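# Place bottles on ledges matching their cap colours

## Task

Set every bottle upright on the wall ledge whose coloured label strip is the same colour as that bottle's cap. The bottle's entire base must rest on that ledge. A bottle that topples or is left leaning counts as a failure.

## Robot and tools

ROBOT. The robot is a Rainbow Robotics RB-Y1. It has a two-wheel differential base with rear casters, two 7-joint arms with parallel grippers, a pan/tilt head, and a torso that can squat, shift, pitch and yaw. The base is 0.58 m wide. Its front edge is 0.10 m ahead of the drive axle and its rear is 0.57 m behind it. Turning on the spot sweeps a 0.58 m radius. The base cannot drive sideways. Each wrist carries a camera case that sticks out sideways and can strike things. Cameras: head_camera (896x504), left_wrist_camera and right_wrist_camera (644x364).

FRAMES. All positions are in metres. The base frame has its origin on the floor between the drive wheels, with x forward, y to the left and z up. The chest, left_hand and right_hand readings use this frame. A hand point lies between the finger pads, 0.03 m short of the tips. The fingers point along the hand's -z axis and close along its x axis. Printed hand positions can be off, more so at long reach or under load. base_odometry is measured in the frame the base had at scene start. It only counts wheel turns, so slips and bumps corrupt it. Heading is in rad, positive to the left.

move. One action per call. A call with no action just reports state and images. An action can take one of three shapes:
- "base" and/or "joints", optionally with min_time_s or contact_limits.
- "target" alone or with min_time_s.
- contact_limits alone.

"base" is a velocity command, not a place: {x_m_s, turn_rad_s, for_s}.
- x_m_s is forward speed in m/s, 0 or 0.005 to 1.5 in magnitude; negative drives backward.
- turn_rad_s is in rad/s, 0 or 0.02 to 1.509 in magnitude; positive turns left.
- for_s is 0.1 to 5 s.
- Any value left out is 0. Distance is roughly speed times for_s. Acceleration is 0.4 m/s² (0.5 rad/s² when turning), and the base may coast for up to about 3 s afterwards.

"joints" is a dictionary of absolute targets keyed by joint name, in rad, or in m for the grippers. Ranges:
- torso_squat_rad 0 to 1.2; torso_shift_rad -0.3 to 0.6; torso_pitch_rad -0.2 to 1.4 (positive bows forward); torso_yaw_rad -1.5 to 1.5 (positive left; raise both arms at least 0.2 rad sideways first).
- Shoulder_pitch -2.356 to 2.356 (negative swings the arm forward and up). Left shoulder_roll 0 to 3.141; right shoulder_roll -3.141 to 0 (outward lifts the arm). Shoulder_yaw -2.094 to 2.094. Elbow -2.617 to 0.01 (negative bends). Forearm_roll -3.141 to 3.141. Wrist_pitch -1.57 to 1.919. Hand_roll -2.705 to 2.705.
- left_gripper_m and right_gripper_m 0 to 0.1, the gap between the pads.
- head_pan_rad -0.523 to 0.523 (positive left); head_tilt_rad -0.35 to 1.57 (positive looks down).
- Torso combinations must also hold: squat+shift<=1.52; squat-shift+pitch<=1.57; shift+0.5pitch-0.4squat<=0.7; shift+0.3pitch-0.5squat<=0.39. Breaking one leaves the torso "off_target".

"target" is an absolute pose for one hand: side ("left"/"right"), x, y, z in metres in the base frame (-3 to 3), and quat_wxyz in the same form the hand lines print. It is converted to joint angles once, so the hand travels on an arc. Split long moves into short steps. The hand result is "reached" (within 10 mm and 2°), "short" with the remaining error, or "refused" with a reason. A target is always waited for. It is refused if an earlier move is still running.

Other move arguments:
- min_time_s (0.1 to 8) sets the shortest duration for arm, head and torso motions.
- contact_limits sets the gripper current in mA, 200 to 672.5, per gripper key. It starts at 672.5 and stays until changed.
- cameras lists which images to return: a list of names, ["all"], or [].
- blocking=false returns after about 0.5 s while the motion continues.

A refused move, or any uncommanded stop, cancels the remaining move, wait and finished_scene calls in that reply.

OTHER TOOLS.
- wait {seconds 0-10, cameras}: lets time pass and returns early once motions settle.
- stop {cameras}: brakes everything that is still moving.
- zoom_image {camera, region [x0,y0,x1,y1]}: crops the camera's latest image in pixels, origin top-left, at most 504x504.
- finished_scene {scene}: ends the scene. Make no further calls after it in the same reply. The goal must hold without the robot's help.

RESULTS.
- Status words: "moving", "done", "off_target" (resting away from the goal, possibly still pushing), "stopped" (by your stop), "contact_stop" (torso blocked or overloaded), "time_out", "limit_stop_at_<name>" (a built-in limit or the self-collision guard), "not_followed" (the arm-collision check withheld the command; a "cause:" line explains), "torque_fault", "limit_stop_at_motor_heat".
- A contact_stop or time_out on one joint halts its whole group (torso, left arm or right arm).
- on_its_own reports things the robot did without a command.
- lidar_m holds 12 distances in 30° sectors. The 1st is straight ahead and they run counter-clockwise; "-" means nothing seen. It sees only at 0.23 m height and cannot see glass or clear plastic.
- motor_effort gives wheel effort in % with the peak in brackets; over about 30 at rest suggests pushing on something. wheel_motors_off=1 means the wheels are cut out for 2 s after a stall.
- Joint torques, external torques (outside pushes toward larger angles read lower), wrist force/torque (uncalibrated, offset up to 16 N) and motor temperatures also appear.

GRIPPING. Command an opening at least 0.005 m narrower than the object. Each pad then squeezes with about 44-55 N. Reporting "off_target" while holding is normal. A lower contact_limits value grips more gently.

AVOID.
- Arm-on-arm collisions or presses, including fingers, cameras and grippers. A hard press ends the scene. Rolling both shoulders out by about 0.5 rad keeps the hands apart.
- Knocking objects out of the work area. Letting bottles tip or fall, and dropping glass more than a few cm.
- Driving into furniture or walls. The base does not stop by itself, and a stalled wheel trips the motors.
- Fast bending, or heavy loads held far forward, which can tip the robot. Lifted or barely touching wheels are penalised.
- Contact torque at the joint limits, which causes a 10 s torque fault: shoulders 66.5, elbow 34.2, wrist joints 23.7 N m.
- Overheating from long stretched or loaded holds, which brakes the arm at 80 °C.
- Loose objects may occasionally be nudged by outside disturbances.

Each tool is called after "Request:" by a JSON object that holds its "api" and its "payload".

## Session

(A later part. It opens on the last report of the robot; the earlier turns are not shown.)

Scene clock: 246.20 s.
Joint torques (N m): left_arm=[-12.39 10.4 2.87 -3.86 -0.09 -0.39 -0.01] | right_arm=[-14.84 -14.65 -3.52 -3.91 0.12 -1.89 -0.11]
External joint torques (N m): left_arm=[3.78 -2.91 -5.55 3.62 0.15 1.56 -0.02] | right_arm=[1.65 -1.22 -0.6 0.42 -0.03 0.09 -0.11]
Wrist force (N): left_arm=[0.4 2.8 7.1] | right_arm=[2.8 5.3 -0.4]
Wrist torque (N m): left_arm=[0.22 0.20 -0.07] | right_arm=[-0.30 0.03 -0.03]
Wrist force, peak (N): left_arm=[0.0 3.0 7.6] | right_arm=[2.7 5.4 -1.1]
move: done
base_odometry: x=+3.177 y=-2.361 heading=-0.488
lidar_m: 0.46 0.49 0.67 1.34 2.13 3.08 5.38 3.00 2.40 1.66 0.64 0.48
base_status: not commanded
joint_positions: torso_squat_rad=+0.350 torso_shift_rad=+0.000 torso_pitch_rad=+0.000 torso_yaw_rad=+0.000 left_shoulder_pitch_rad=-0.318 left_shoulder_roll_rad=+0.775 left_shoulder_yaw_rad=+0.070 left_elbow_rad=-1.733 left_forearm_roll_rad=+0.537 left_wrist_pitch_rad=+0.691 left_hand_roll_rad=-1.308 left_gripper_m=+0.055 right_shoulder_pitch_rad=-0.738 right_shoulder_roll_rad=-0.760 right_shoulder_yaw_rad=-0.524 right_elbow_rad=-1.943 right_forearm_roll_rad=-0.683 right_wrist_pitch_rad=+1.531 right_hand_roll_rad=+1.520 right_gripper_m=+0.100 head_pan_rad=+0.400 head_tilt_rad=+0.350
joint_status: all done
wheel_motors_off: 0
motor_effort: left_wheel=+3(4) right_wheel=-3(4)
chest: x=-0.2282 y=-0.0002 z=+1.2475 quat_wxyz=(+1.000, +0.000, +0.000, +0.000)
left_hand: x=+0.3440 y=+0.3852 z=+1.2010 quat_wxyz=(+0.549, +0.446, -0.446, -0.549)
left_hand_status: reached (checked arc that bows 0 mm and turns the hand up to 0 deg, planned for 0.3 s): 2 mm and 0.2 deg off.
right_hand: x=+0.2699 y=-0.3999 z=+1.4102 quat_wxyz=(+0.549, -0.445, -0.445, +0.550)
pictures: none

Request:
{"api": "move", "payload": {"target": {"side": "left", "x": 0.344, "y": 0.385, "z": 1.202, "quat_wxyz": [0.5495, 0.445, -0.445, -0.5495]}, "min_time_s": 0.3}}

Request:
{"api": "move", "payload": {"joints": {"left_gripper_m": 0.1}, "cameras": ["head_camera", "left_wrist_camera"]}}

Request:
{"api": "move", "payload": {"target": {"side": "left", "x": 0.26, "y": 0.385, "z": 1.212, "quat_wxyz": [0.5495, 0.445, -0.445, -0.5495]}, "min_time_s": 0.9, "cameras": ["head_camera", "left_wrist_camera"]}}

Scene clock: 248.17 s.
Joint torques (N m): left_arm=[-15.07 13.4 6.89 -6.05 -0.03 -1.23 0.13] | right_arm=[-14.86 -14.35 -2.79 -4.01 -0.02 -1.78 -0.12]
External joint torques (N m): left_arm=[1.1 0.08 -1.52 1.42 0.21 0.73 0.12] | right_arm=[1.63 -0.92 0.12 0.32 -0.16 0.2 -0.12]
Wrist force (N): left_arm=[0.5 -2.5 3.7] | right_arm=[3.4 4.6 0.1]
Wrist torque (N m): left_arm=[0.20 0.17 -0.07] | right_arm=[-0.28 0.14 -0.05]
Wrist force, peak (N): left_arm=[0.2 3.2 7.2] | right_arm=[4.1 4.9 -1.2]
move: done
base_odometry: x=+3.177 y=-2.361 heading=-0.488
lidar_m: 0.46 0.48 0.67 1.34 2.13 3.07 5.38 2.99 2.40 1.66 0.65 0.47
base_status: not commanded
joint_positions: torso_squat_rad=+0.350 torso_shift_rad=+0.000 torso_pitch_rad=+0.000 torso_yaw_rad=+0.000 left_shoulder_pitch_rad=-0.319 left_shoulder_roll_rad=+0.775 left_shoulder_yaw_rad=+0.071 left_elbow_rad=-1.733 left_forearm_roll_rad=+0.537 left_wrist_pitch_rad=+0.691 left_hand_roll_rad=-1.308 left_gripper_m=+0.055 right_shoulder_pitch_rad=-0.738 right_shoulder_roll_rad=-0.760 right_shoulder_yaw_rad=-0.524 right_elbow_rad=-1.943 right_forearm_roll_rad=-0.683 right_wrist_pitch_rad=+1.531 right_hand_roll_rad=+1.520 right_gripper_m=+0.100 head_pan_rad=+0.400 head_tilt_rad=+0.350
joint_status: all done
wheel_motors_off: 0
motor_effort: left_wheel=+4(4) right_wheel=-2(3)
chest: x=-0.2282 y=-0.0002 z=+1.2475 quat_wxyz=(+1.000, +0.000, +0.000, +0.000)
left_hand: x=+0.3441 y=+0.3851 z=+1.2018 quat_wxyz=(+0.548, +0.447, -0.446, -0.549)
left_hand_status: reached (checked arc that bows 0 mm and turns the hand up to 0 deg, planned for 0.3 s): 0 mm and 0.3 deg off.
right_hand: x=+0.2699 y=-0.3999 z=+1.4102 quat_wxyz=(+0.549, -0.445, -0.445, +0.550)
pictures: none

Scene clock: 249.17 s.
Joint torques (N m): left_arm=[-15.58 13.63 7.08 -6.61 -0.06 -1.65 0.28] | right_arm=[-14.79 -14.5 -2.92 -3.95 0.41 -1.82 -0.1]
External joint torques (N m): left_arm=[0.59 0.31 -1.34 0.86 0.18 0.31 0.27] | right_arm=[1.7 -1.07 0 0.38 0.26 0.17 -0.09]
Wrist force (N): left_arm=[0.9 -4.8 0.1] | right_arm=[2.9 4.8 0.0]
Wrist torque (N m): left_arm=[0.13 0.10 -0.03] | right_arm=[-0.26 0.07 -0.01]
Wrist force, peak (N): left_arm=[1.3 -5.2 0.0] | right_arm=[4.0 5.0 -0.7]
move: done
base_odometry: x=+3.177 y=-2.361 heading=-0.488
lidar_m: 0.46 0.48 0.67 1.34 2.13 3.08 5.38 3.00 2.40 1.66 0.64 0.47
base_status: not commanded
joint_positions: torso_squat_rad=+0.350 torso_shift_rad=+0.000 torso_pitch_rad=+0.000 torso_yaw_rad=+0.000 left_shoulder_pitch_rad=-0.318 left_shoulder_roll_rad=+0.775 left_shoulder_yaw_rad=+0.071 left_elbow_rad=-1.733 left_forearm_roll_rad=+0.537 left_wrist_pitch_rad=+0.691 left_hand_roll_rad=-1.308 left_gripper_m=+0.100 right_shoulder_pitch_rad=-0.738 right_shoulder_roll_rad=-0.760 right_shoulder_yaw_rad=-0.524 right_elbow_rad=-1.943 right_forearm_roll_rad=-0.683 right_wrist_pitch_rad=+1.531 right_hand_roll_rad=+1.520 right_gripper_m=+0.100 head_pan_rad=+0.400 head_tilt_rad=+0.350
joint_status: all done
wheel_motors_off: 0
motor_effort: left_wheel=+3(4) right_wheel=-4(4)
chest: x=-0.2281 y=-0.0002 z=+1.2475 quat_wxyz=(+1.000, +0.000, +0.000, +0.000)
left_hand: x=+0.3441 y=+0.3852 z=+1.2016 quat_wxyz=(+0.548, +0.447, -0.446, -0.549)
right_hand: x=+0.2700 y=-0.3999 z=+1.4102 quat_wxyz=(+0.549, -0.445, -0.445, +0.550)
head_camera: T_world_to_cam=[[0.36335, -0.93134, 0.02398, 0.0447], [-0.27807, -0.13298, -0.95131, 1.3782], [0.88919, 0.33899, -0.3073, 0.57131]] pos_world=[-0.141, 0.03124, 1.48559]
left_wrist_camera: T_world_to_cam=[[-0.03619, -0.99934, 0.00123, 0.3949], [-0.63672, 0.02211, -0.77078, 1.16404], [0.77024, -0.02867, -0.6371, 0.58578]] pos_world=[0.30427, 0.3857, 1.26993]

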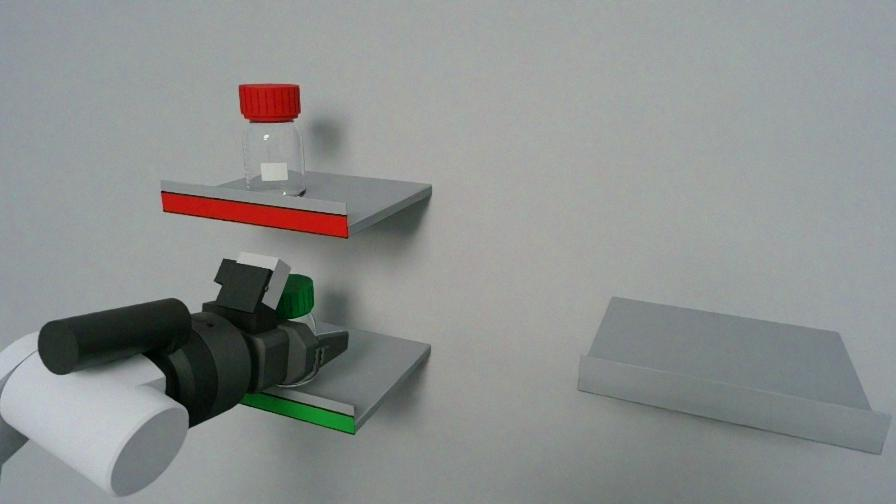

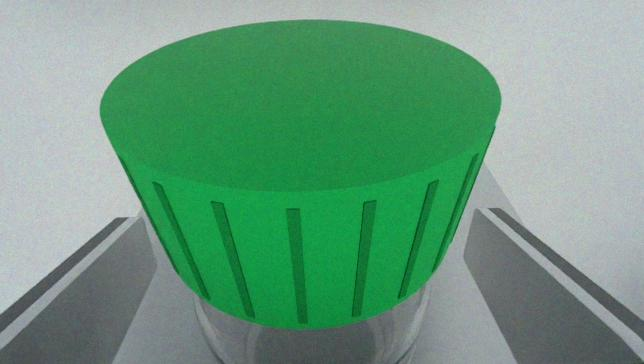

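Scene clock: 250.40 s.
Joint torques (N m): left_arm=[-12.01 14.27 9.5 -6.85 -0.41 -1.93 0.29] | right_arm=[-14.86 -14.92 -3.24 -3.87 -0.03 -1.83 -0.13]
External joint torques (N m): left_arm=[-0.83 1.51 0.77 -0.57 0.02 -0.04 0.27] | right_arm=[1.63 -1.49 -0.32 0.46 -0.18 0.16 -0.13]
Wrist force (N): left_arm=[0.9 -4.4 0.0] | right_arm=[3.7 4.7 -1.6]
Wrist torque (N m): left_arm=[0.13 0.12 -0.15] | right_arm=[-0.24 0.14 -0.05]
Wrist force, peak (N): left_arm=[0.7 -5.5 -0.1] | right_arm=[3.5 5.6 -0.4]
move: done
base_odometry: x=+3.177 y=-2.361 heading=-0.488
lidar_m: 0.46 0.48 0.67 1.34 2.13 3.08 5.38 3.00 2.40 1.66 0.64 0.48
base_status: not commanded
joint_positions: torso_squat_rad=+0.350 torso_shift_rad=+0.000 torso_pitch_rad=+0.000 torso_yaw_rad=+0.000 left_shoulder_pitch_rad=-0.018 left_shoulder_roll_rad=+0.838 left_shoulder_yaw_rad=+0.218 left_elbow_rad=-2.105 left_forearm_roll_rad=+0.553 left_wrist_pitch_rad=+0.781 left_hand_roll_rad=-1.194 left_gripper_m=+0.100 right_shoulder_pitch_rad=-0.738 right_shoulder_roll_rad=-0.760 right_shoulder_yaw_rad=-0.524 right_elbow_rad=-1.943 right_forearm_roll_rad=-0.683 right_wrist_pitch_rad=+1.531 right_hand_roll_rad=+1.520 right_gripper_m=+0.100 head_pan_rad=+0.400 head_tilt_rad=+0.350
joint_status: all done
wheel_motors_off: 0
motor_effort: left_wheel=+3(4) right_wheel=-2(4)
chest: x=-0.2281 y=-0.0002 z=+1.2475 quat_wxyz=(+1.000, +0.000, +0.000, +0.000)
left_hand: x=+0.2604 y=+0.3849 z=+1.2120 quat_wxyz=(+0.549, +0.445, -0.445, -0.550)
left_hand_status: reached (checked arc that bows 12 mm and turns the hand up to 2 deg, planned for 0.9 s): 0 mm and 0.0 deg off.
right_hand: x=+0.2700 y=-0.3999 z=+1.4102 quat_wxyz=(+0.549, -0.445, -0.445, +0.550)
head_camera: T_world_to_cam=[[0.36332, -0.93136, 0.02389, 0.04483], [-0.27811, -0.1329, -0.95131, 1.3782], [0.88919, 0.33899, -0.3073, 0.57131]] pos_world=[-0.141, 0.03124, 1.48559]
left_wrist_camera: T_world_to_cam=[[-0.03647, -0.99933, 0.00215, 0.39044], [-0.64044, 0.02172, -0.7677, 1.11619], [0.76714, -0.02938, -0.6408, 0.66239]] pos_world=[0.22094, 0.3854, 1.28053]

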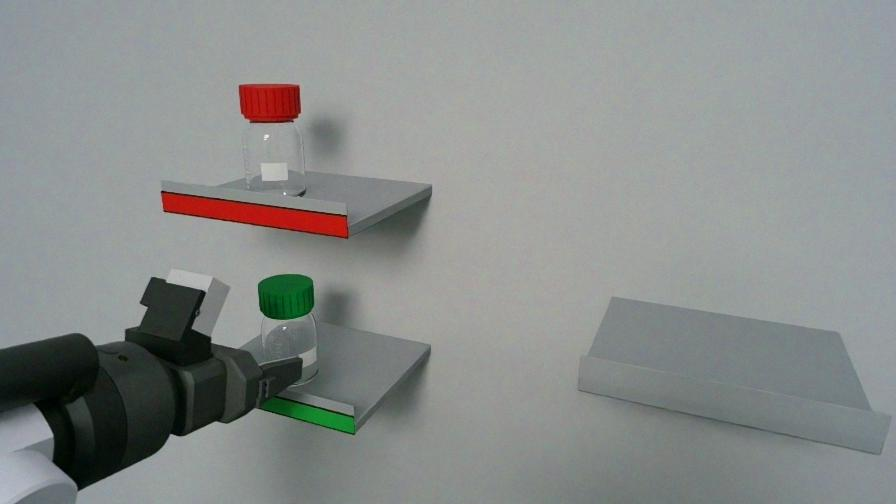

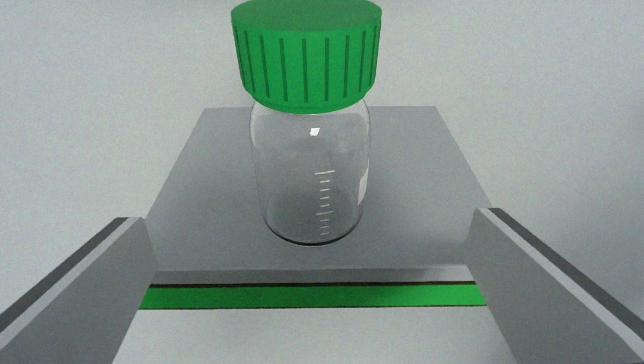

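Request:
{"api": "move", "payload": {"joints": {"head_pan_rad": -0.05, "head_tilt_rad": 0.3}, "cameras": ["head_camera"]}}

Scene clock: 256.37 s.
Joint torques (N m): left_arm=[-11.77 14.06 9.11 -6.84 -0.53 -1.9 0.41] | right_arm=[-14.91 -14.79 -3.09 -3.86 0.08 -1.91 -0.08]
External joint torques (N m): left_arm=[-0.59 1.3 0.38 -0.56 -0.1 -0.01 0.4] | right_arm=[1.58 -1.36 -0.17 0.47 -0.06 0.07 -0.07]
Wrist force (N): left_arm=[0.9 -4.8 -0.3] | right_arm=[3.2 4.9 -0.4]
Wrist torque (N m): left_arm=[0.15 0.11 -0.15] | right_arm=[-0.26 0.08 -0.03]
Wrist force, peak (N): left_arm=[0.9 -5.2 -0.3] | right_arm=[3.3 5.7 -0.7]
move: done
base_odometry: x=+3.177 y=-2.361 heading=-0.488
lidar_m: 0.46 0.48 0.68 1.33 2.13 3.08 5.38 3.00 2.40 1.66 0.65 0.47
base_status: not commanded
joint_positions: torso_squat_rad=+0.350 torso_shift_rad=+0.000 torso_pitch_rad=+0.000 torso_yaw_rad=+0.000 left_shoulder_pitch_rad=-0.018 left_shoulder_roll_rad=+0.838 left_shoulder_yaw_rad=+0.218 left_elbow_rad=-2.105 left_forearm_roll_rad=+0.553 left_wrist_pitch_rad=+0.781 left_hand_roll_rad=-1.194 left_gripper_m=+0.100 right_shoulder_pitch_rad=-0.738 right_shoulder_roll_rad=-0.760 right_shoulder_yaw_rad=-0.524 right_elbow_rad=-1.943 right_forearm_roll_rad=-0.683 right_wrist_pitch_rad=+1.531 right_hand_roll_rad=+1.520 right_gripper_m=+0.100 head_pan_rad=-0.050 head_tilt_rad=+0.300
joint_status: all done
wheel_motors_off: 0
motor_effort: left_wheel=+3(4) right_wheel=-3(4)
chest: x=-0.2281 y=-0.0002 z=+1.2475 quat_wxyz=(+1.000, +0.000, +0.000, +0.000)
left_hand: x=+0.2604 y=+0.3849 z=+1.2120 quat_wxyz=(+0.549, +0.445, -0.445, -0.550)
right_hand: x=+0.2700 y=-0.3999 z=+1.4102 quat_wxyz=(+0.549, -0.445, -0.445, +0.550)
head_camera: T_world_to_cam=[[-0.07903, -0.99662, 0.02231, -0.0441], [-0.2607, -0.00093, -0.96542, 1.40224], [0.96218, -0.08211, -0.25974, 0.5174]] pos_world=[-0.13576, -0.00016, 1.48912]

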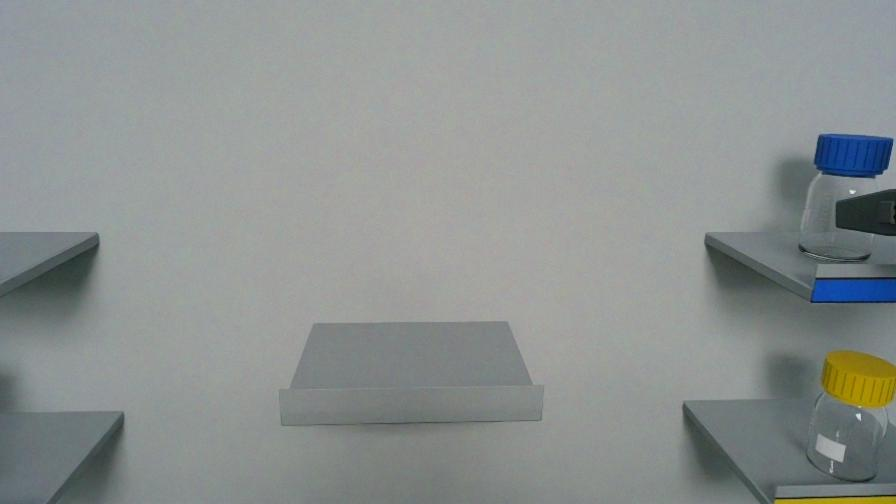

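Request:
{"api": "finished_scene", "payload": {"scene": 1}}

The scene is finished: the task was done.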